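# Set the dial pointer to 6 in the green band

## Task

Leave the pointer at rest on the 6 mark, within the green band, so that it stays there once the robot no longer touches it.

## Robot and tools

Robot: two arms, left_arm (base near y = +0.32 m) and right_arm (base near y = -0.27 m), each ending in a five-finger hand. right_arm has a right hand; left_arm has its mirror image, a left hand. A post stands fixed behind the arms. The goal object is a dial with a pointer and a green band; reference pictures can be opened with show_instructions.

Frame: everything is in the scene frame. Origin is at table-top height midway between the arms; +x runs out over the table, +y toward left_arm, +z up. Positions are metres; orientations are quaternions (w, x, y, z). Each hand has a hand point: roughly 5 cm in front of the palm and 15 cm out from the wrist flange. Its own +z runs along straight fingers, +y out of the palm, +x across the palm away from the thumb on the right hand (toward the thumb on the left hand). Straight fingers stick out 6-7 cm past the point and sit 6 cm behind it along -y. A rigid bracket on the little-finger side of the wrist can strike things.

The 28-number row (used by execute_actions and move): one flat list for both arms, every value within -1..1. Numbers 1-6: left_arm dx, dy, dz, rx, ry, rz. Numbers 7-14: left hand little, ring, middle, index, thumb_bend, thumb_turn, force_limit, speed. Numbers 15-20: right_arm dx..rz. Numbers 21-28: right hand in the same eight-number order. Pose numbers are offsets, not poses: they are measured from that arm's current "Hand target" along scene axes, with 1.0 equal to 0.6 m of travel or 180 degrees of turn; rx, ry, rz form a single rotation vector about the hand point. Sending six zeros asks nothing new of that arm. Finger and thumb values: -1 open/straight (thumb_turn -1 beside the palm), +1 curled/bent (thumb_turn +1 opposite the fingers). force_limit maps -1..+1 to about 0..10 N fingertip force (0..15 N for the two thumb motors). speed rises from near zero at -1 to full at +0.48 and above; use -0.94 or lower for a gentle close. There is no 'no change' value for a hand: repeat the eight hand numbers you last sent; if none sent yet, copy hand_measured plus hand_force_limit and hand_speed.

execute_actions(actions, cameras): actions is a list of actions; each action is a list of 1 to 15 rows, one row per 1/30 s step, a short action holding its last row until step 15. Every row of one action is offset from the Hand target held when that action began, not from the previous row; a later action starts again from the new Hand target, so the same offset moves the arm further. An empty actions list just returns state plus images. cameras: names, ["all"] or [].

move(target, speed, blend, blocking, cameras): target is one 28-number row or a list of up to 15 rows, all offsets from the same starting Hand targets. speed is path speed in m/s (0.002-4.3, default 0.25; turning limited to twice that in rad/s), one value or one per target. blend in metres rounds corners between listed targets (0 = stop at each). All paths end together, capped at 10 s. Paths do not avoid obstacles or the other arm. Result adds a move: line, e.g. done, off_target, moving, held or fault, and limits such as paced or held. blocking=false returns after about 0.5 s while motion continues.

wait(seconds, cameras): 0-3600 s, sends nothing new; returns early if a running move ends. stop(cameras): brakes a running move. zoom_image(camera, region): closer look at [x0, y0, x1, y1] pixels of the newest image of cam_high, cam_low, cam_left_wrist or cam_right_wrist (region at most 504 by 504). finished_scene(scene=1): ends the scene for good.

Cameras: cam_high and cam_low are fixed, 504x504; cam_left_wrist and cam_right_wrist ride on the hands, 672x504 fisheye. Calibration is approximate, good to about a centimetre near image centre.

Reading results: end_effector_position/quat per hand; Hand target is the last commanded pose after clipping, and is what the next offsets count from. Hands often rest 1-3 cm (sometimes 5 cm), usually low, away from the target without any contact; a new execute_actions call with zeros asks again, or send the remaining gap as an offset. Commanded rotation is clipped to 40 degrees from the current one per step. hand_measured, hand_stopped_by (moving, target, force, stalled, fault) and hand_load_n list six values in finger order; load is positive when the finger is pushed open. Joint torques and velocities are also given; step readings list some intermediate hand positions.

Cautions: approach the pointer slowly; faster motion and targets set deep past contact push harder. Never hit the post, dial or other fixed parts hard, and keep the two hands from touching each other. A blocked arm keeps pressing until commanded back past its hand point. Avoid excessive finger force, dropping or releasing a moving part, and long stretched-out holds that overheat motors (MOTOR HOT warns; at 100 °C the arm falls for 30-60 s). The pointer must be released and still on 6 before finishing.

Each tool is called as name(argument=value, ...), one argument or row to a line, values as JSON.

Reference images:

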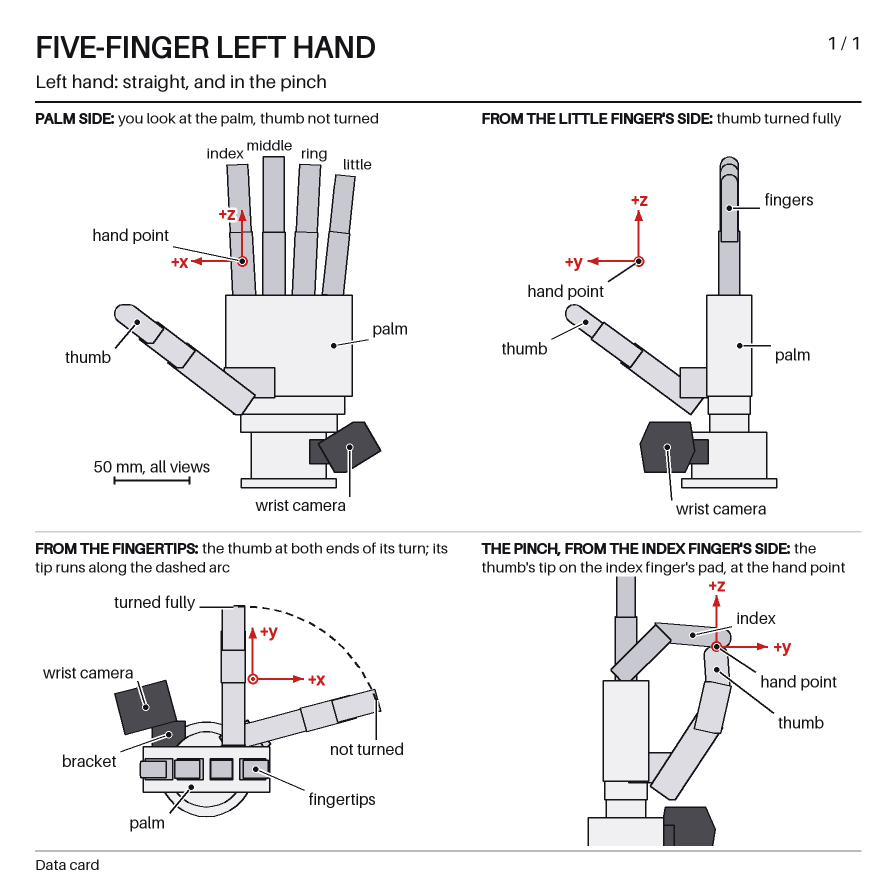

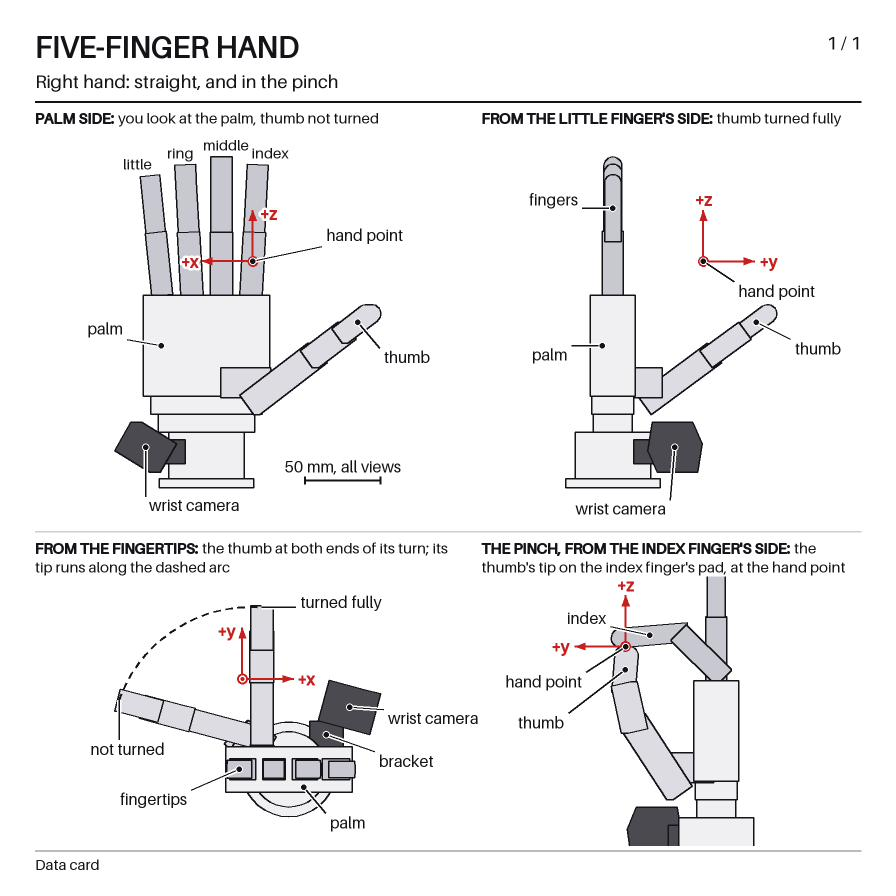

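## Session

execute_actions(
  actions=[],
)

Scene clock: 0.00 s.
left_arm: end_effector_position=(+0.2755, +0.1186, +0.2521) hand_measured=(+1.000, +1.000, -0.504, -0.504, -0.986, +0.976) hand_load_n=(+0.0, +0.0, +0.0, +0.0, +0.0, +0.0) hand_stopped_by=(target, target, target, target, target, target) hand_force_limit=0.00 hand_speed=-0.80 end_effector_quat_wxyz=(-0.348, +0.119, -0.598, +0.712) | right_arm: end_effector_position=(+0.5739, -0.1996, +0.4580) hand_measured=(-1.000, -1.000, -1.000, -1.000, -1.000, -1.000) hand_load_n=(+0.0, +0.0, +0.0, +0.0, +0.0, +0.0) hand_stopped_by=(target, target, target, target, target, target) hand_force_limit=0.00 hand_speed=-0.80 end_effector_quat_wxyz=(+0.534, -0.493, +0.488, -0.484)
Joint positions: left_arm=[-0.217 0.352 0.136 0.544 0.652 0.055] | right_arm=[0.014 1.032 1.073 -0.003 0.014 0.043]
Joint velocities: within noise
Joint torques (N m): no reading
Heat: left arm: hottest shoulder 38 °C; right arm: hottest wrist pitch 37 °C.
Hand target: left_arm +0.2772, +0.1182, +0.2685; -0.357, +0.110, -0.590, +0.716 | right_arm +0.5750, -0.1995, +0.4750; +0.541, -0.485, +0.481, -0.491

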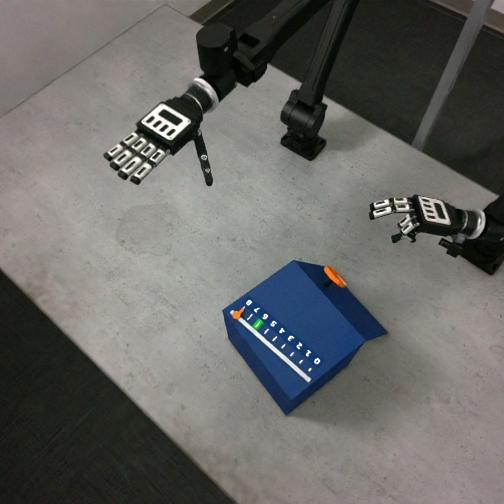

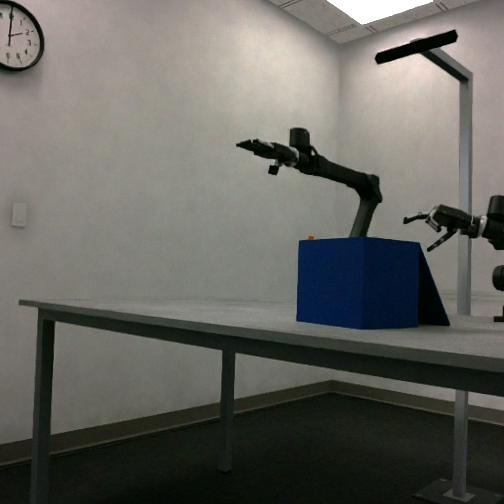

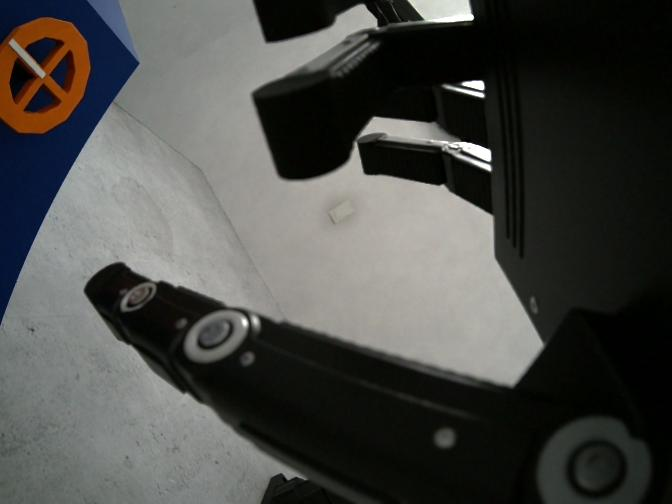

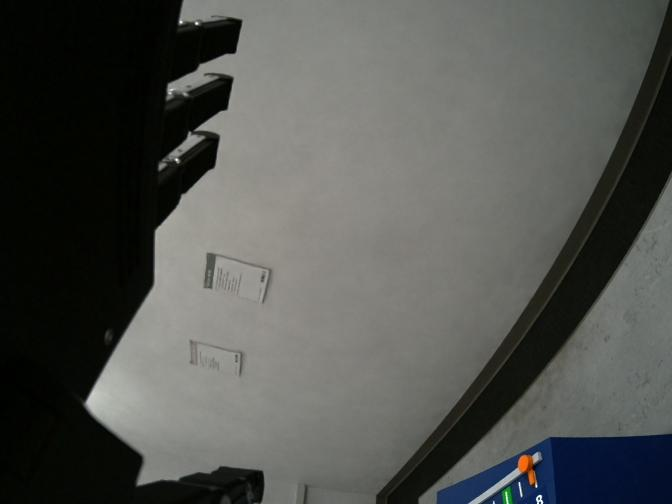

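zoom_image(
  camera="cam_high",
  region=[200, 240, 400, 420],
)

zoom_image(
  camera="cam_left_wrist",
  region=[0, 0, 200, 200],
)

zoom_image(
  camera="cam_low",
  region=[250, 100, 504, 350],
)

Scaled by 2.520 from the camera's image (finer frame: 720x720).

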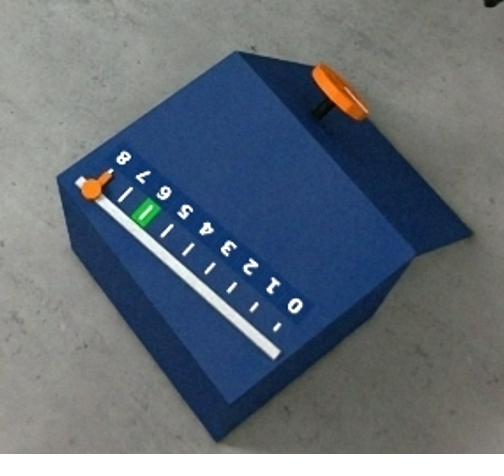

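Scaled by 2.520 from the camera's image (finer frame: 960x720).

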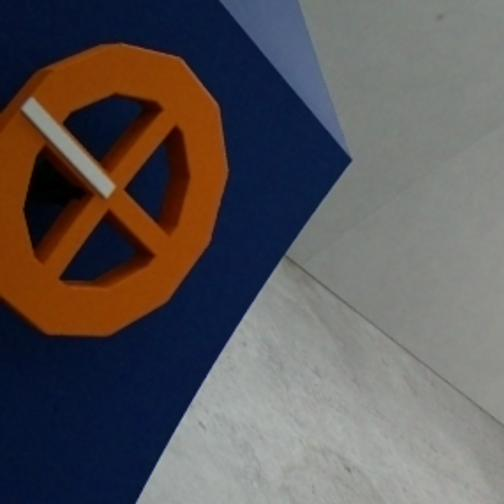

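Scaled by 1.984 from the camera's image (finer frame: 720x720).

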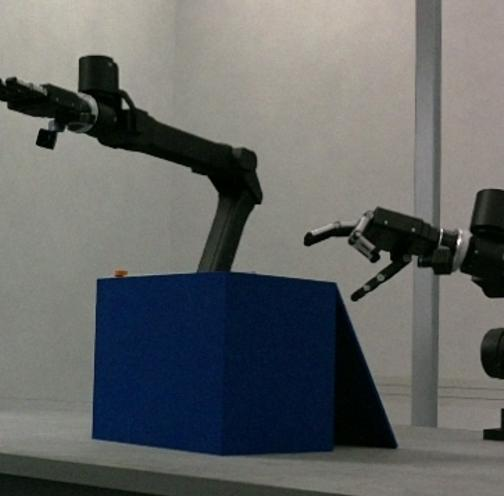

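move(
  target=[0.0, 0.035, -0.06, 0.0753, 0.284, 0.218, 1, 1, 1, -1, -1, 1, 0, 0, 0,0,0,0,0,0,-1,-1,-1,-1,-1,-1,0,-0.8],
  speed=0.3,
  cameras=["all"],
)

Scene clock: 82.97 s.
left_arm: end_effector_position=(+0.2741, +0.1490, +0.2045) hand_measured=(+1.000, +1.000, +1.000, -1.000, -1.000, +1.000) hand_load_n=(+0.0, +0.0, +0.0, +0.0, +0.0, +0.0) hand_stopped_by=(target, target, target, target, target, target) hand_force_limit=0.00 hand_speed=0.00 end_effector_quat_wxyz=(+0.295, -0.548, +0.700, -0.351) | right_arm: end_effector_position=(+0.5739, -0.1996, +0.4580) hand_measured=(-1.000, -1.000, -1.000, -1.000, -1.000, -1.000) hand_load_n=(+0.0, +0.0, +0.0, +0.0, +0.0, -0.5) hand_stopped_by=(target, target, target, target, target, target) hand_force_limit=0.00 hand_speed=-0.80 end_effector_quat_wxyz=(+0.534, -0.493, +0.488, -0.484)
Joint positions: left_arm=[-0.735 0.557 0.626 -0.765 -0.441 -0.306] | right_arm=[0.014 1.032 1.073 -0.003 0.014 0.043]
Joint torques (N m): left_arm=[-1.9 1.14 15.15 0.76 -0.3 -0.12] | right_arm=[0.91 -7.59 11.75 1.69 0.04 -0.23]
Heat: left arm: hottest elbow 42 °C; right arm: hottest elbow 40 °C.
Hand target: left_arm +0.2771, +0.1392, +0.2326; +0.294, -0.546, +0.691, -0.373 | right_arm +0.5750, -0.1995, +0.4750; +0.541, -0.485, +0.481, -0.491
Off the commanded pose: left_arm 0.030 m, 3 deg | right_arm 0.017 m, 2 deg.
move: off_target (left_arm)
cam_left_wrist: T_world_to_cam=[[0.46456, -0.36481, 0.80691, -0.24631], [-0.73636, -0.66529, 0.12316, 0.26889], [0.4919, -0.65138, -0.5777, 0.19499]] pos_world=[0.21651, 0.21605, 0.27828]

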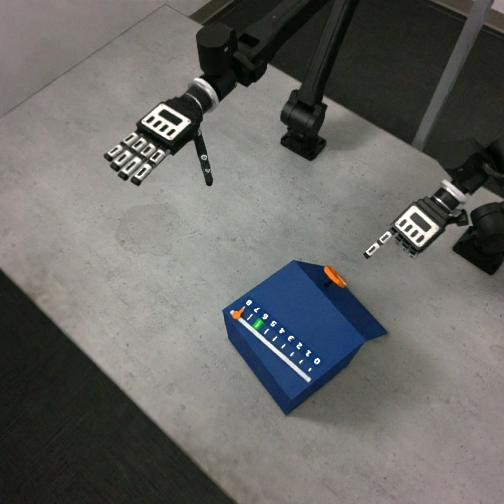

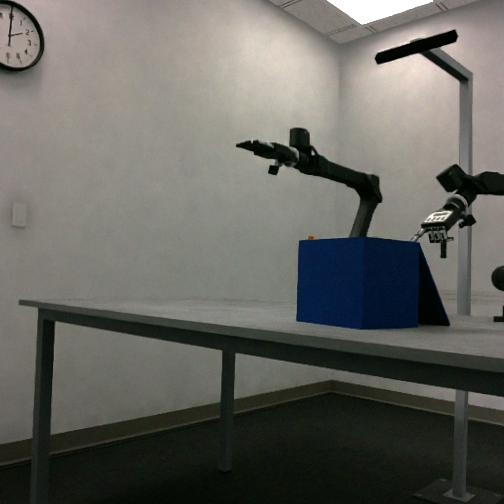

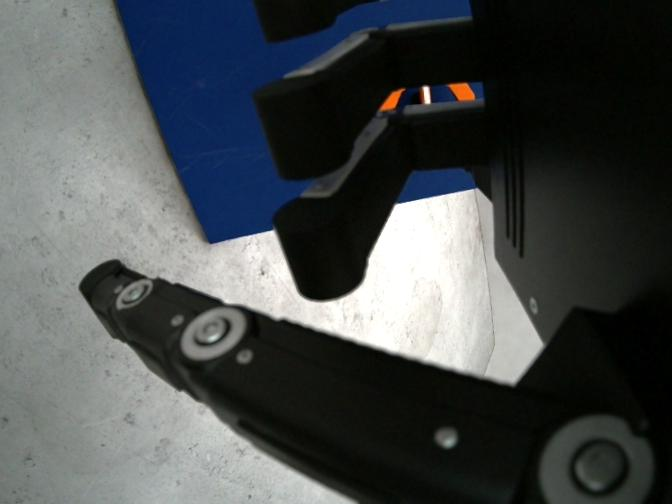

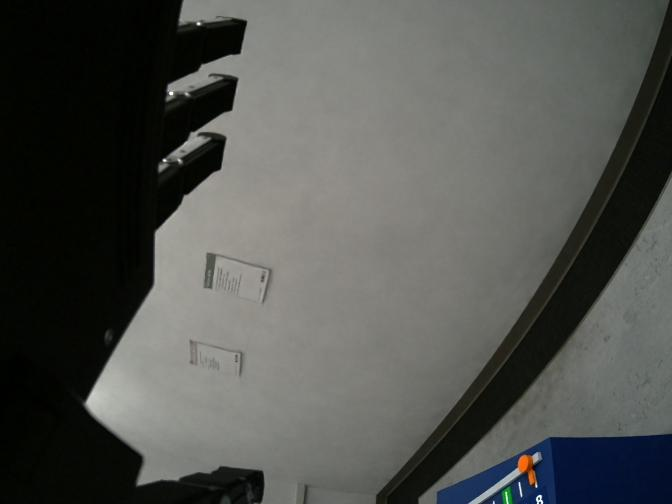

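move(
  target=[0.095, -0.035, 0.02, 0.0593, -0.3073, -0.2249, -1, -1, -0.7, -0.7, -1, 1, 0, 0, 0,0,0,0,0,0,-1,-1,-1,-1,-1,-1,0,-0.8],
  speed=0.3,
  cameras=["cam_left_wrist","cam_high"],
)

Scene clock: 139.37 s.
left_arm: end_effector_position=(+0.3293, +0.1140, +0.2403) hand_measured=(-1.000, -1.000, -0.700, -0.700, -1.000, +1.000) hand_load_n=(+0.0, +0.0, +0.0, +0.0, +0.0, +0.0) hand_stopped_by=(target, target, target, target, target, target) hand_force_limit=0.00 hand_speed=0.00 end_effector_quat_wxyz=(+0.468, -0.027, +0.653, -0.595) | right_arm: end_effector_position=(+0.5739, -0.1996, +0.4580) hand_measured=(-1.000, -1.000, -1.000, -1.000, -1.000, -1.000) hand_load_n=(+0.0, +0.0, +0.0, +0.0, +0.0, +0.0) hand_stopped_by=(target, target, target, target, target, target) hand_force_limit=0.00 hand_speed=-0.80 end_effector_quat_wxyz=(+0.534, -0.493, +0.488, -0.484)
Joint positions: left_arm=[-0.348 0.537 0.228 0.474 0.486 0.547] | right_arm=[0.014 1.032 1.073 -0.003 0.014 0.043]
Joint torques (N m): left_arm=[0.62 2.02 10.37 2.06 0.01 0.1] | right_arm=[0.91 -7.41 11.79 1.74 0.04 -0.24]
Heat: left arm: hottest elbow 44 °C; right arm: hottest elbow 43 °C.
Hand target: left_arm +0.3342, +0.1182, +0.2444; +0.479, -0.025, +0.648, -0.591 | right_arm +0.5750, -0.1995, +0.4750; +0.541, -0.485, +0.481, -0.491
Off the commanded pose: left_arm 0.008 m, 2 deg | right_arm 0.017 m, 2 deg.
move: done
cam_left_wrist: T_world_to_cam=[[-0.65785, -0.38992, 0.64435, 0.09788], [-0.69766, -0.0068, -0.7164, 0.39581], [0.28372, -0.92082, -0.26756, 0.1904]] pos_world=[0.28651, 0.21618, 0.27143]
Images, in order (width x height): cam_high 504x504, cam_left_wrist 672x504.

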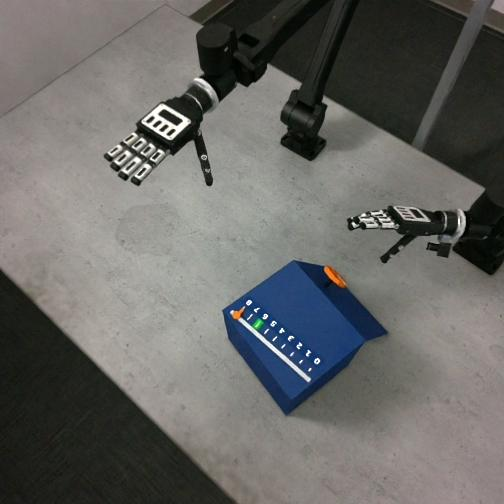

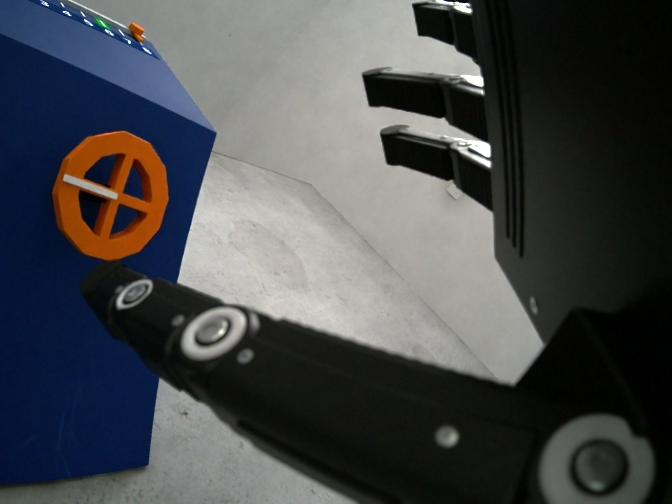

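move(
  target=[0.043, 0.003, -0.062, 0,0,0, -1, -1, -0.7, -0.7, -1, 1, 0, 0, 0,0,0,0,0,0,-1,-1,-1,-1,-1,-1,0,-0.8],
  speed=0.15,
  cameras=["cam_left_wrist","cam_high"],
)

Scene clock: 156.53 s.
left_arm: end_effector_position=(+0.3558, +0.1155, +0.2017) hand_measured=(-1.000, -1.000, -0.700, -0.700, -1.000, +1.000) hand_load_n=(+0.0, -0.5, +0.0, +0.0, +0.0, +0.0) hand_stopped_by=(target, target, target, target, target, target) hand_force_limit=0.00 hand_speed=0.00 end_effector_quat_wxyz=(+0.469, -0.024, +0.655, -0.592) | right_arm: end_effector_position=(+0.5739, -0.1996, +0.4580) hand_measured=(-1.000, -1.000, -1.000, -1.000, -1.000, -1.000) hand_load_n=(+0.0, +0.0, +0.0, +0.0, -0.5, -0.5) hand_stopped_by=(target, target, target, target, target, target) hand_force_limit=0.00 hand_speed=-0.80 end_effector_quat_wxyz=(+0.534, -0.493, +0.488, -0.484)
Joint positions: left_arm=[-0.293 0.807 0.185 0.788 0.541 0.548] | right_arm=[0.014 1.032 1.073 -0.003 0.014 0.043]
Joint torques (N m): left_arm=[0.5 -0.15 9.11 1.91 0.01 -0.01] | right_arm=[0.91 -7.53 11.77 1.68 0.03 -0.22]
Heat: left arm: hottest elbow 42 °C; right arm: hottest elbow 43 °C.
Hand target: left_arm +0.3599, +0.1199, +0.2074; +0.479, -0.024, +0.648, -0.591 | right_arm +0.5750, -0.1995, +0.4750; +0.541, -0.485, +0.481, -0.491
Off the commanded pose: left_arm 0.008 m, 1 deg | right_arm 0.017 m, 2 deg.
move: done
cam_left_wrist: T_world_to_cam=[[-0.66048, -0.39606, 0.6379, 0.14378], [-0.69431, -0.00127, -0.71967, 0.38552], [0.28584, -0.91822, -0.27415, 0.1743]] pos_world=[0.31281, 0.21748, 0.23352]
Images, in order (width x height): cam_high 504x504, cam_left_wrist 672x504.

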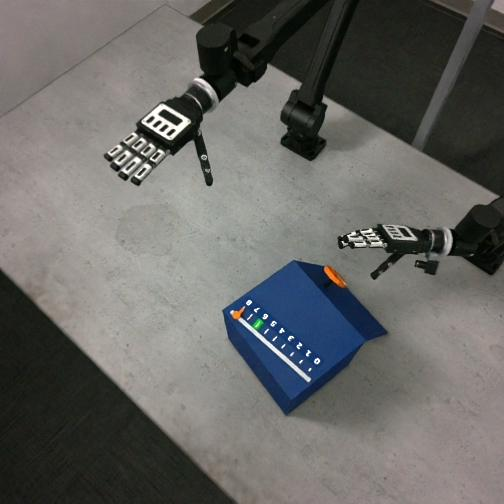

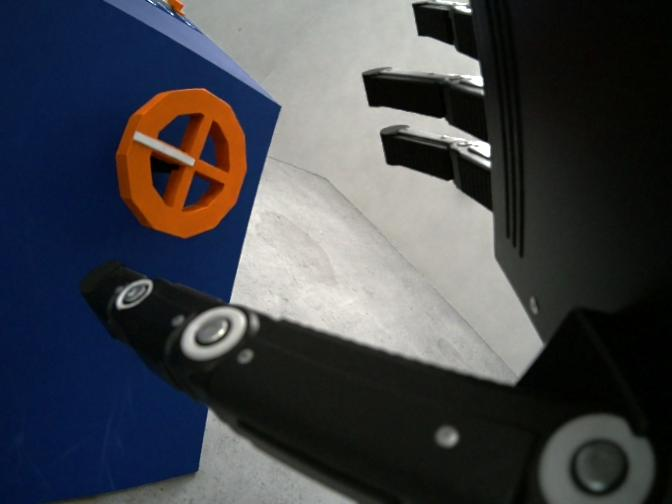

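move(
  target=[0.070, -0.013, -0.043, 0,0,0, -1, -1, -0.7, -0.7, -1, 1, 0, 0, 0,0,0,0,0,0,-1,-1,-1,-1,-1,-1,0,-0.8],
  speed=0.1,
  cameras=["cam_left_wrist","cam_high"],
)

Scene clock: 162.20 s.
left_arm: end_effector_position=(+0.3865, +0.1113, +0.1611) hand_measured=(-1.000, -1.000, -0.700, -0.700, -1.000, +1.000) hand_load_n=(+0.0, +0.0, +0.0, +0.0, +0.0, +0.0) hand_stopped_by=(target, target, target, target, target, target) hand_force_limit=0.00 hand_speed=0.00 end_effector_quat_wxyz=(+0.461, -0.030, +0.664, -0.587) | right_arm: end_effector_position=(+0.5739, -0.1996, +0.4580) hand_measured=(-1.000, -1.000, -1.000, -1.000, -1.000, -1.000) hand_load_n=(+0.0, +0.0, +0.0, +0.0, +0.0, -0.5) hand_stopped_by=(target, target, target, target, target, target) hand_force_limit=0.00 hand_speed=-0.80 end_effector_quat_wxyz=(+0.534, -0.493, +0.488, -0.484)
Joint positions: left_arm=[-0.27 1.135 0.201 1.071 0.563 0.548] | right_arm=[0.014 1.032 1.073 -0.003 0.014 0.043]
Joint torques (N m): left_arm=[0.44 -2.55 10.18 1.83 0.02 -0.05] | right_arm=[0.73 -7.47 11.79 1.69 0.04 -0.21]
Heat: left arm: hottest elbow 42 °C; right arm: hottest elbow 43 °C.
Hand target: left_arm +0.4019, +0.1121, +0.1816; +0.479, -0.024, +0.648, -0.591 | right_arm +0.5750, -0.1995, +0.4750; +0.541, -0.485, +0.481, -0.491
Off the commanded pose: left_arm 0.026 m, 3 deg | right_arm 0.017 m, 2 deg.
move: off_target (left_arm)
cam_left_wrist: T_world_to_cam=[[-0.64277, -0.40461, 0.6505, 0.18032], [-0.71323, 0.0062, -0.7009, 0.38106], [0.27956, -0.91447, -0.29256, 0.15548]] pos_world=[0.34422, 0.21278, 0.19528]
Images, in order (width x height): cam_high 504x504, cam_left_wrist 672x504.

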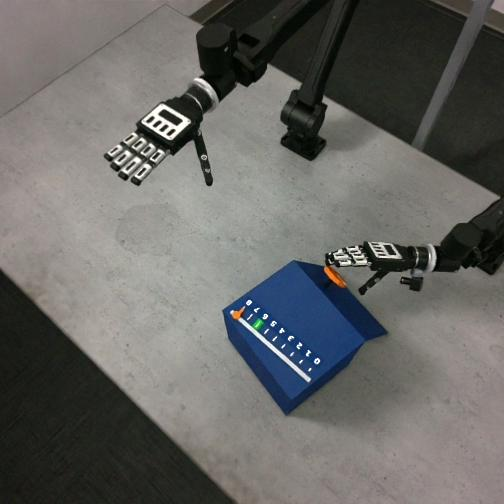

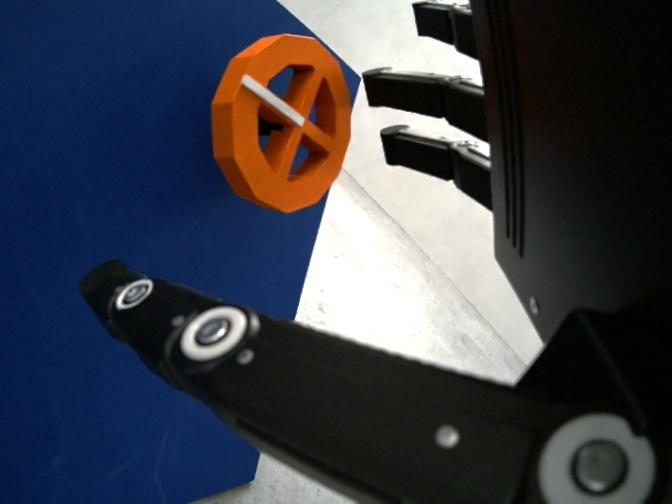

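move(
  target=[0.016, -0.005, 0.022, 0,0,0, -1, -1, -0.7, -0.7, -1, 1, 0, 0, 0,0,0,0,0,0,-1,-1,-1,-1,-1,-1,0,-0.8],
  speed=0.1,
  cameras=["cam_left_wrist"],
)

Scene clock: 170.13 s.
left_arm: end_effector_position=(+0.3984, +0.1076, +0.1785) hand_measured=(-1.000, -1.000, -0.700, -0.700, -1.000, +1.000) hand_load_n=(+0.0, -0.5, +0.0, +0.0, +0.0, +0.0) hand_stopped_by=(target, target, target, target, target, target) hand_force_limit=0.00 hand_speed=0.00 end_effector_quat_wxyz=(+0.468, -0.024, +0.657, -0.590) | right_arm: end_effector_position=(+0.5739, -0.1996, +0.4580) hand_measured=(-1.000, -1.000, -1.000, -1.000, -1.000, -1.000) hand_load_n=(+0.0, +0.0, +0.0, -0.5, +0.0, +0.0) hand_stopped_by=(target, target, target, target, target, target) hand_force_limit=0.00 hand_speed=-0.80 end_effector_quat_wxyz=(+0.534, -0.493, +0.488, -0.484)
Joint positions: left_arm=[-0.27 1.122 0.243 1.038 0.564 0.548] | right_arm=[0.014 1.032 1.073 -0.003 0.014 0.043]
Joint torques (N m): left_arm=[0.44 -3.25 10.41 0.84 -0.06 -0.06] | right_arm=[0.67 -7.47 11.81 1.74 0.05 -0.22]
Heat: left arm: hottest elbow 41 °C; right arm: hottest elbow 44 °C.
Hand target: left_arm +0.4115, +0.1091, +0.1947; +0.479, -0.024, +0.648, -0.591 | right_arm +0.5750, -0.1995, +0.4750; +0.541, -0.485, +0.481, -0.491
Off the commanded pose: left_arm 0.021 m, 2 deg | right_arm 0.017 m, 2 deg.
move: off_target (left_arm)
cam_left_wrist: T_world_to_cam=[[-0.65721, -0.39985, 0.6389, 0.18239], [-0.6977, 0.00208, -0.71639, 0.39877], [0.28512, -0.91658, -0.28034, 0.14966]] pos_world=[0.35541, 0.20928, 0.2111]

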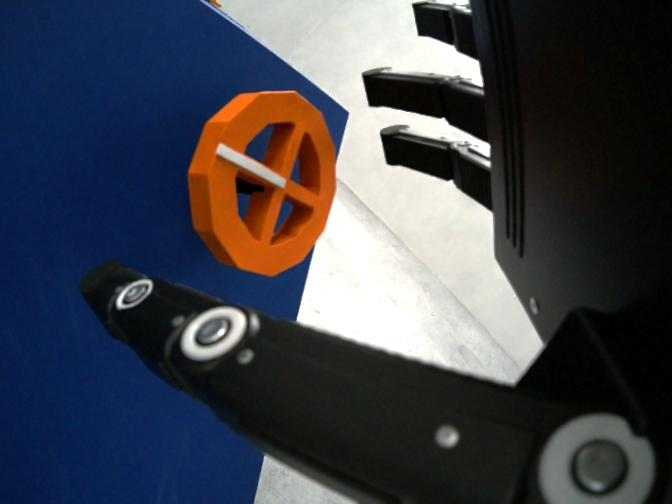

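move(
  target=[0,0,0, 0,0,0, -1, -1, 0.0, 0.0, -0.3, 1, -0.5, -0.9, 0, 0,0,0,0,0,-1,-1,-1,-1,-1,-1,0,-0.8],
  speed=0.1,
  cameras=["cam_left_wrist", "cam_high"],
)

Scene clock: 186.73 s.
left_arm: end_effector_position=(+0.3995, +0.1069, +0.1808) hand_measured=(-1.000, -1.000, -0.348, +0.000, -0.300, +1.000) hand_load_n=(+0.0, -0.5, +1.5, +0.0, +0.0, +0.0) hand_stopped_by=(target, target, force, target, moving, target) hand_force_limit=-0.50 hand_speed=-0.90 end_effector_quat_wxyz=(+0.469, -0.023, +0.656, -0.591) | right_arm: end_effector_position=(+0.5739, -0.1996, +0.4580) hand_measured=(-1.000, -1.000, -1.000, -1.000, -1.000, -1.000) hand_load_n=(+0.0, +0.0, +0.0, +0.0, +0.0, -0.5) hand_stopped_by=(target, target, target, target, target, target) hand_force_limit=0.00 hand_speed=-0.80 end_effector_quat_wxyz=(+0.534, -0.493, +0.488, -0.484)
Joint positions: left_arm=[-0.27 1.122 0.248 1.038 0.566 0.548] | right_arm=[0.014 1.032 1.073 -0.003 0.014 0.043]
Joint torques (N m): left_arm=[0.32 -3.31 10.07 0.94 -0.13 -0.06] | right_arm=[0.85 -7.36 11.84 1.7 0.05 -0.23]
Heat: left arm: hottest elbow 42 °C; right arm: hottest elbow 44 °C.
Hand target: left_arm +0.4116, +0.1091, +0.1949; +0.479, -0.024, +0.648, -0.591 | right_arm +0.5750, -0.1995, +0.4750; +0.541, -0.485, +0.481, -0.491
Off the commanded pose: left_arm 0.018 m, 2 deg | right_arm 0.017 m, 2 deg.
move: moving (left_arm; no rest 5 s after the move's start)
cam_left_wrist: T_world_to_cam=[[-0.66078, -0.39796, 0.6364, 0.1831], [-0.69452, 0.00264, -0.71947, 0.40045], [0.28464, -0.9174, -0.27814, 0.1493]] pos_world=[0.35661, 0.20878, 0.21311]
Images, in order (width x height): cam_high 504x504, cam_left_wrist 672x504.

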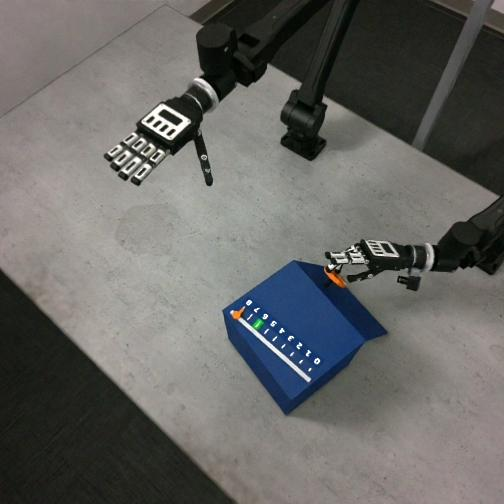

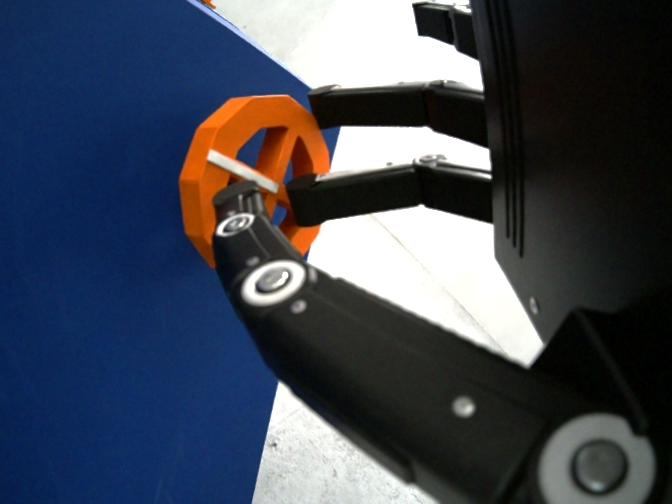

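zoom_image(
  camera="cam_left_wrist",
  region=[150, 60, 400, 300],
)

zoom_image(
  camera="cam_high",
  region=[300, 200, 440, 320],
)

Scaled by 2.016 from the camera's image (finer frame: 960x720).

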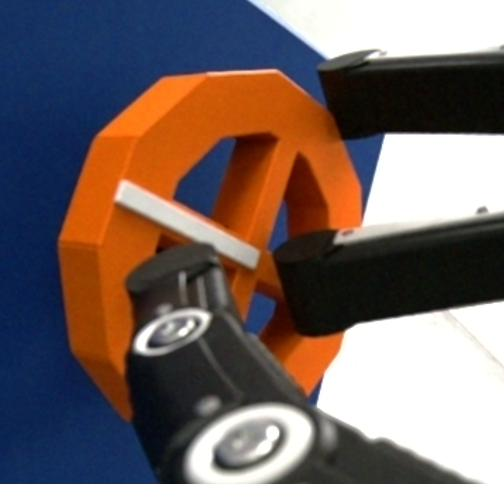

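Scaled by 3.600 from the camera's image (finer frame: 720x720).

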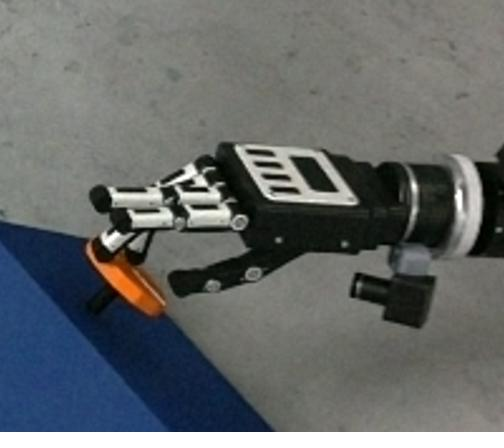

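move(
  target=[
    [0,0,0, 0,0,0, -1, -1, -0.7, -0.7, -1, 1, -0.5, -0.3, 0, 0,0,0,0,0,-1,-1,-1,-1,-1,-1,0,-0.8],
    [0.022,-0.004,-0.013, 0,0,0, -1, -1, -0.7, -0.7, -1, 1, -0.5, -0.3, 0, 0,0,0,0,0,-1,-1,-1,-1,-1,-1,0,-0.8],
  ],
  speed=0.1,
  cameras=["cam_left_wrist", "cam_high"],
)

zoom_image(
  camera="cam_high",
  region=[300, 200, 440, 320],
)

Scene clock: 204.43 s.
left_arm: end_effector_position=(+0.4090, +0.1056, +0.1643) hand_measured=(-1.000, -1.000, -0.700, -0.700, -1.000, +1.000) hand_load_n=(+0.0, +0.0, +0.0, +0.0, +0.0, +0.5) hand_stopped_by=(target, target, target, target, target, target) hand_force_limit=-0.50 hand_speed=-0.30 end_effector_quat_wxyz=(+0.460, -0.030, +0.666, -0.587) | right_arm: end_effector_position=(+0.5739, -0.1996, +0.4580) hand_measured=(-1.000, -1.000, -1.000, -1.000, -1.000, -1.000) hand_load_n=(+0.0, +0.0, +0.0, +0.0, +0.0, +0.0) hand_stopped_by=(target, target, target, target, target, target) hand_force_limit=0.00 hand_speed=-0.80 end_effector_quat_wxyz=(+0.534, -0.493, +0.488, -0.484)
Joint positions: left_arm=[-0.266 1.202 0.263 1.071 0.568 0.548] | right_arm=[0.014 1.032 1.073 -0.003 0.014 0.043]
Joint torques (N m): left_arm=[0.5 -3.96 10.21 1.96 0 -0.05] | right_arm=[0.91 -7.47 11.82 1.72 0.05 -0.23]
Heat: left arm: hottest elbow 42 °C; right arm: hottest elbow 44 °C.
Hand target: left_arm +0.4248, +0.1067, +0.1870; +0.479, -0.024, +0.648, -0.591 | right_arm +0.5750, -0.1995, +0.4750; +0.541, -0.485, +0.481, -0.491
Off the commanded pose: left_arm 0.028 m, 3 deg | right_arm 0.017 m, 2 deg.
move: off_target (left_arm)
cam_left_wrist: T_world_to_cam=[[-0.63991, -0.40566, 0.65265, 0.18897], [-0.71646, 0.00786, -0.69758, 0.39999], [0.27785, -0.91399, -0.29567, 0.14602]] pos_world=[0.36692, 0.20698, 0.19887]
Images, in order (width x height): cam_high 504x504, cam_left_wrist 672x504.

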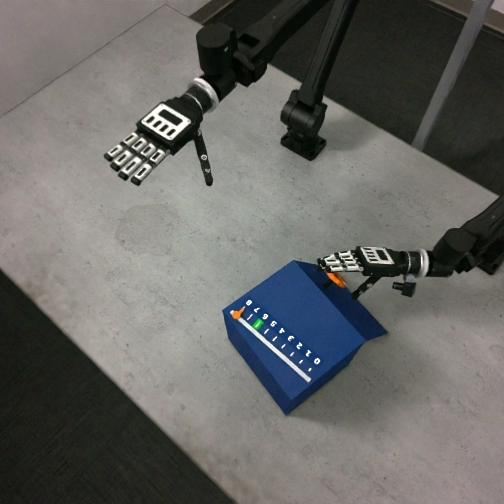

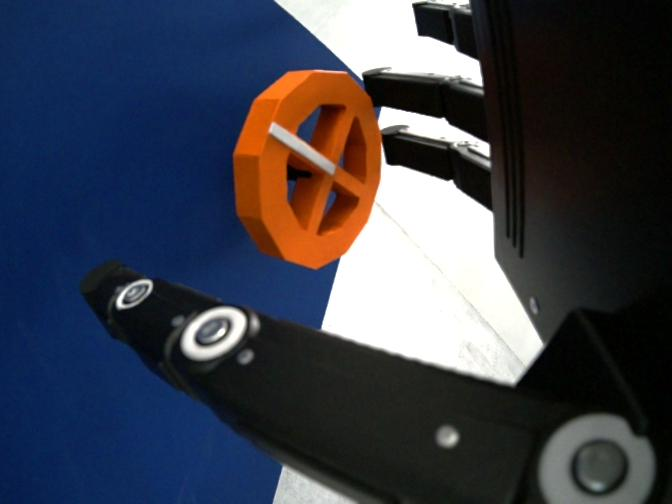

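Scaled by 3.600 from the camera's image (finer frame: 720x720).

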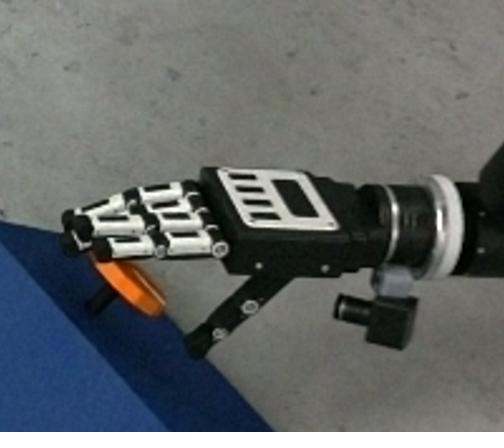

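move(
  target=[0,0,0, 0,0,0, -1, -1, 0.0, 0.0, -0.3, 1, -0.5, -0.85, 0, 0,0,0,0,0,-1,-1,-1,-1,-1,-1,0,-0.8],
  speed=0.1,
  cameras=["cam_left_wrist", "cam_high"],
)

zoom_image(
  camera="cam_high",
  region=[300, 200, 440, 320],
)

Scene clock: 217.67 s.
left_arm: end_effector_position=(+0.4112, +0.1033, +0.1706) hand_measured=(-1.000, -1.000, -0.384, -0.410, -0.494, +1.000) hand_load_n=(+0.0, +0.0, +2.5, +1.5, +4.5, +0.5) hand_stopped_by=(target, target, force, force, force, target) hand_force_limit=-0.50 hand_speed=-0.85 end_effector_quat_wxyz=(+0.462, -0.024, +0.661, -0.590) | right_arm: end_effector_position=(+0.5739, -0.1996, +0.4580) hand_measured=(-1.000, -1.000, -1.000, -1.000, -1.000, -1.000) hand_load_n=(+0.0, +0.0, +0.0, +0.0, +0.0, +0.0) hand_stopped_by=(target, target, target, target, target, target) hand_force_limit=0.00 hand_speed=-0.80 end_effector_quat_wxyz=(+0.534, -0.493, +0.488, -0.484)
Joint positions: left_arm=[-0.266 1.202 0.272 1.078 0.576 0.546] | right_arm=[0.014 1.032 1.073 -0.003 0.014 0.043]
Joint torques (N m): left_arm=[0.44 -3.72 9.4 1.69 -0.32 -0.05] | right_arm=[0.85 -7.53 11.79 1.72 0.04 -0.22]
Heat: left arm: hottest elbow 41 °C; right arm: hottest elbow 45 °C.
Hand target: left_arm +0.4246, +0.1068, +0.1868; +0.479, -0.024, +0.648, -0.591 | right_arm +0.5750, -0.1995, +0.4750; +0.541, -0.485, +0.481, -0.491
Off the commanded pose: left_arm 0.022 m, 3 deg | right_arm 0.017 m, 2 deg.
move: done
cam_left_wrist: T_world_to_cam=[[-0.6529, -0.39675, 0.64522, 0.19101], [-0.70603, 0.0103, -0.70811, 0.40314], [0.27429, -0.91787, -0.28685, 0.1456]] pos_world=[0.3694, 0.20527, 0.20399]
Images, in order (width x height): cam_high 504x504, cam_left_wrist 672x504.

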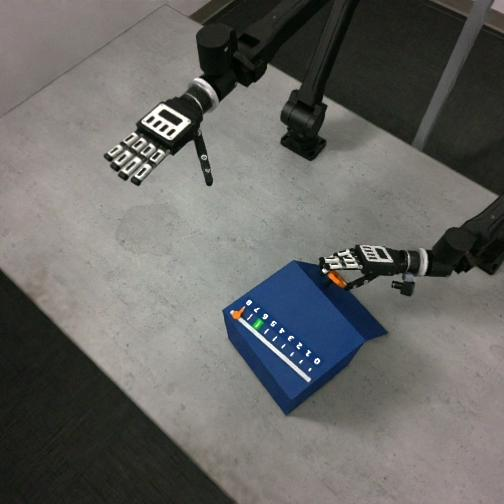

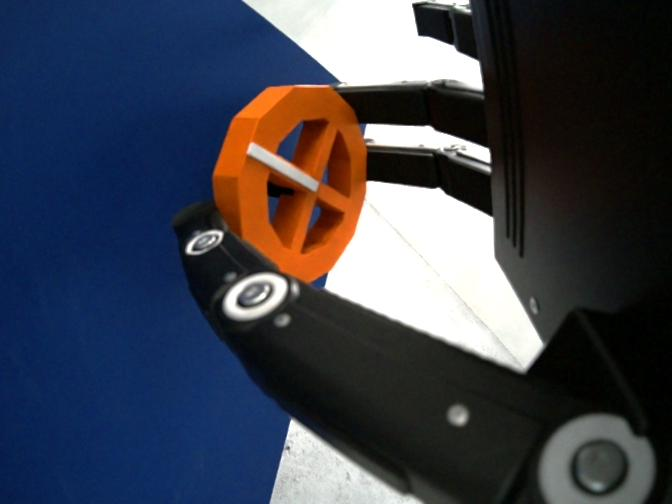

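Scaled by 3.600 from the camera's image (finer frame: 720x720).

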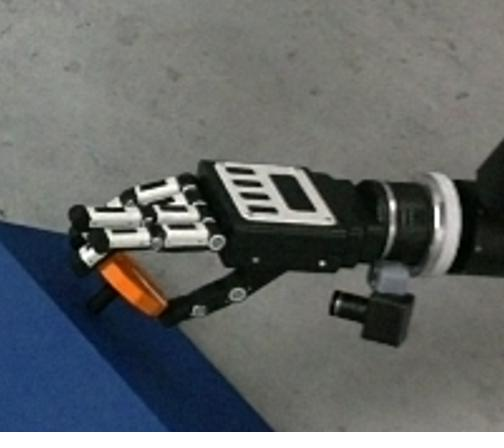

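move(
  target=[0.0004,0.0076,-0.002, 0.0905,-0.0216,-0.0609, -1, -1, 0.0, 0.0, -0.3, 1, -0.5, -0.85, 0, 0,0,0,0,0,-1,-1,-1,-1,-1,-1,0,-0.8],
  speed=0.12,
  cameras=["cam_left_wrist", "cam_high"],
)

zoom_image(
  camera="cam_high",
  region=[200, 240, 400, 420],
)

Scene clock: 230.17 s.
left_arm: end_effector_position=(+0.4120, +0.1065, +0.1717) hand_measured=(-1.000, -1.000, -0.384, -0.410, -0.494, +1.000) hand_load_n=(+0.0, +0.0, +4.5, +0.5, +2.5, +2.5) hand_stopped_by=(target, target, force, force, force, target) hand_force_limit=-0.50 hand_speed=-0.85 end_effector_quat_wxyz=(+0.426, +0.121, +0.713, -0.544) | right_arm: end_effector_position=(+0.5739, -0.1996, +0.4580) hand_measured=(-1.000, -1.000, -1.000, -1.000, -1.000, -1.000) hand_load_n=(+0.0, +0.0, +0.0, +0.0, +0.0, -0.5) hand_stopped_by=(target, target, target, target, target, target) hand_force_limit=0.00 hand_speed=-0.80 end_effector_quat_wxyz=(+0.534, -0.493, +0.488, -0.484)
Joint positions: left_arm=[-0.193 1.096 0.387 0.639 0.858 0.886] | right_arm=[0.014 1.032 1.073 -0.003 0.014 0.043]
Joint torques (N m): left_arm=[0.67 -4.13 11.1 0.68 0.05 0.15] | right_arm=[0.85 -7.47 11.79 1.69 0.04 -0.23]
Heat: left arm: hottest elbow 40 °C; right arm: hottest elbow 45 °C.
Hand target: left_arm +0.4250, +0.1114, +0.1857; +0.441, +0.125, +0.708, -0.537 | right_arm +0.5750, -0.1995, +0.4750; +0.541, -0.485, +0.481, -0.491
Off the commanded pose: left_arm 0.020 m, 2 deg | right_arm 0.017 m, 2 deg.
move: off_target (left_arm)
cam_left_wrist: T_world_to_cam=[[-0.77401, -0.40308, 0.48829, 0.26965], [-0.61987, 0.32517, -0.71416, 0.33651], [0.12909, -0.85545, -0.50155, 0.23872]] pos_world=[0.38649, 0.20348, 0.22838]
Images, in order (width x height): cam_high 504x504, cam_left_wrist 672x504.

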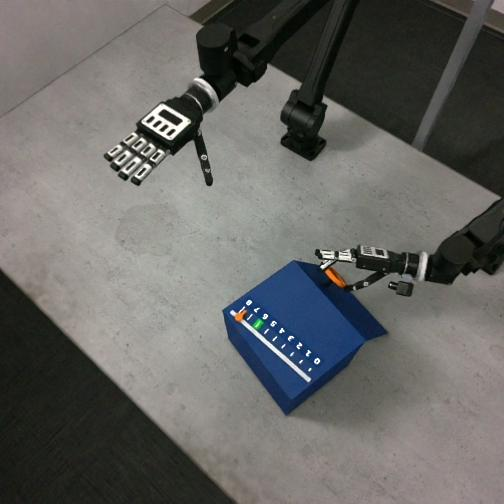

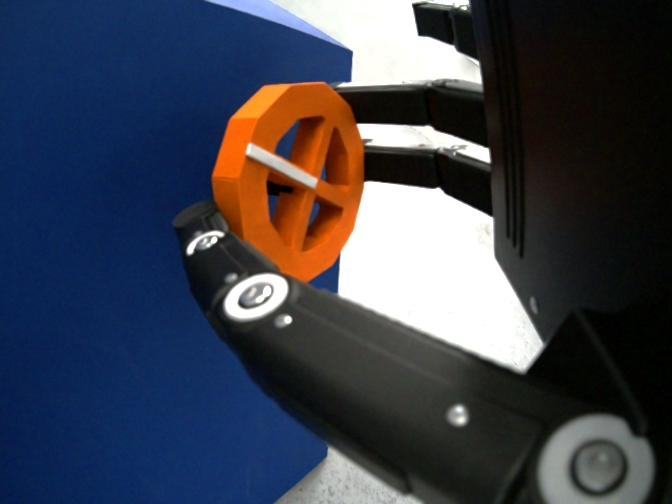

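Scaled by 2.520 from the camera's image (finer frame: 720x720).

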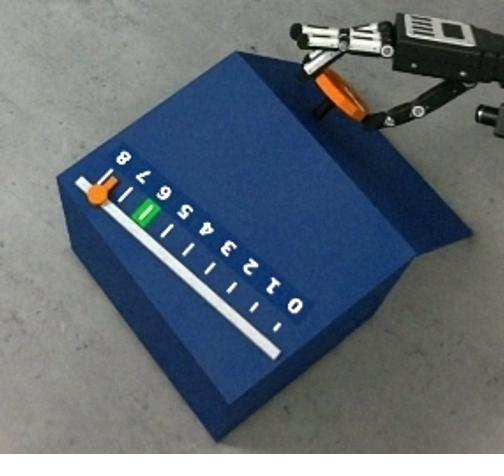

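move(
  target=[0.0043,0.0102,0.003, 0.1358,-0.0323,-0.0913, -1, -1, 0.0, 0.0, -0.3, 1, -0.5, -0.85, 0, 0,0,0,0,0,-1,-1,-1,-1,-1,-1,0,-0.8],
  speed=0.15,
  cameras=["cam_left_wrist", "cam_high"],
)

zoom_image(
  camera="cam_high",
  region=[200, 240, 400, 420],
)

Scene clock: 247.07 s.
left_arm: end_effector_position=(+0.4148, +0.1124, +0.1814) hand_measured=(-1.000, -1.000, -0.384, -0.410, -0.492, +1.000) hand_load_n=(+0.0, +0.0, +2.5, +5.0, +0.0, +0.0) hand_stopped_by=(target, target, force, force, force, target) hand_force_limit=-0.50 hand_speed=-0.85 end_effector_quat_wxyz=(+0.353, +0.344, +0.752, -0.438) | right_arm: end_effector_position=(+0.5739, -0.1996, +0.4580) hand_measured=(-1.000, -1.000, -1.000, -1.000, -1.000, -1.000) hand_load_n=(+0.0, +0.0, +0.0, +0.0, +0.0, +0.0) hand_stopped_by=(target, target, target, target, target, target) hand_force_limit=0.00 hand_speed=-0.80 end_effector_quat_wxyz=(+0.534, -0.493, +0.488, -0.484)
Joint positions: left_arm=[-0.183 1.07 0.688 -0.348 0.989 1.749] | right_arm=[0.014 1.032 1.073 -0.003 0.014 0.043]
Joint torques (N m): left_arm=[0.03 -3.84 12.36 0.21 -0.41 0.08] | right_arm=[0.85 -7.41 11.78 1.69 0.05 -0.23]
Heat: left arm: hottest elbow 40 °C; right arm: hottest elbow 45 °C.
Hand target: left_arm +0.4275, +0.1176, +0.1874; +0.359, +0.341, +0.757, -0.426 | right_arm +0.5750, -0.1995, +0.4750; +0.541, -0.485, +0.481, -0.491
Off the commanded pose: left_arm 0.015 m, 2 deg | right_arm 0.017 m, 2 deg.
move: off_target (left_arm)
cam_left_wrist: T_world_to_cam=[[-0.92939, -0.28924, 0.22928, 0.36808], [-0.36901, 0.74103, -0.56098, 0.16465], [-0.00764, -0.60598, -0.79544, 0.33024]] pos_world=[0.40537, 0.18457, 0.27066]
Images, in order (width x height): cam_high 504x504, cam_left_wrist 672x504.

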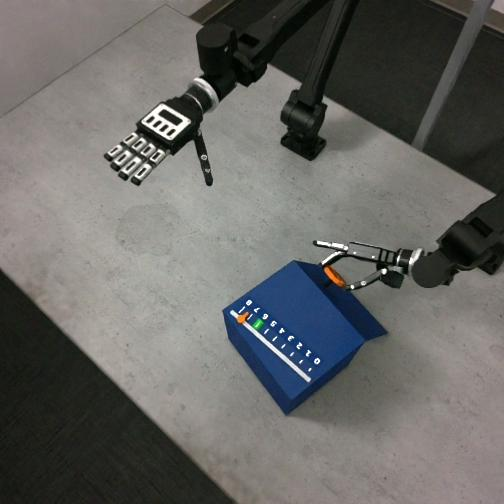

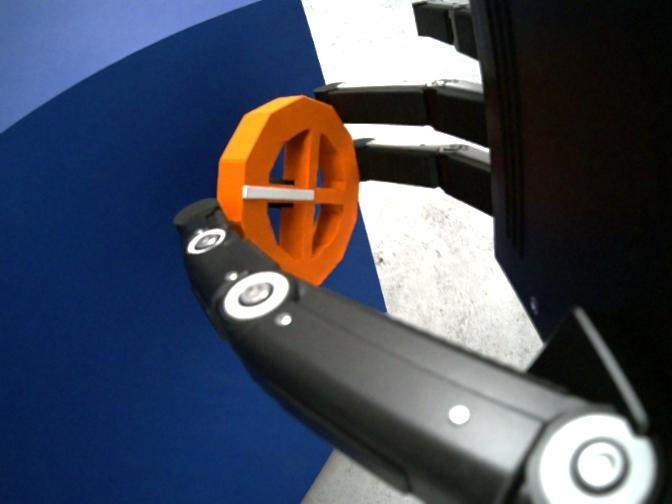

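Scaled by 2.520 from the camera's image (finer frame: 720x720).

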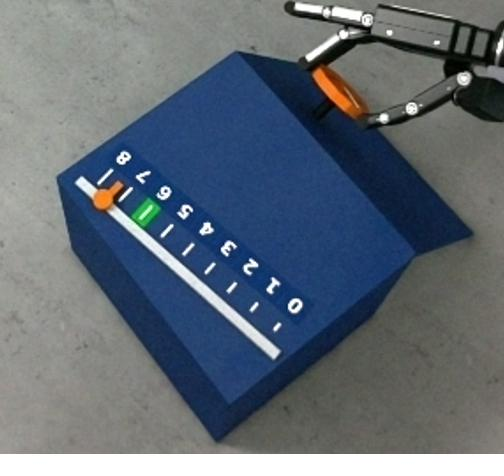

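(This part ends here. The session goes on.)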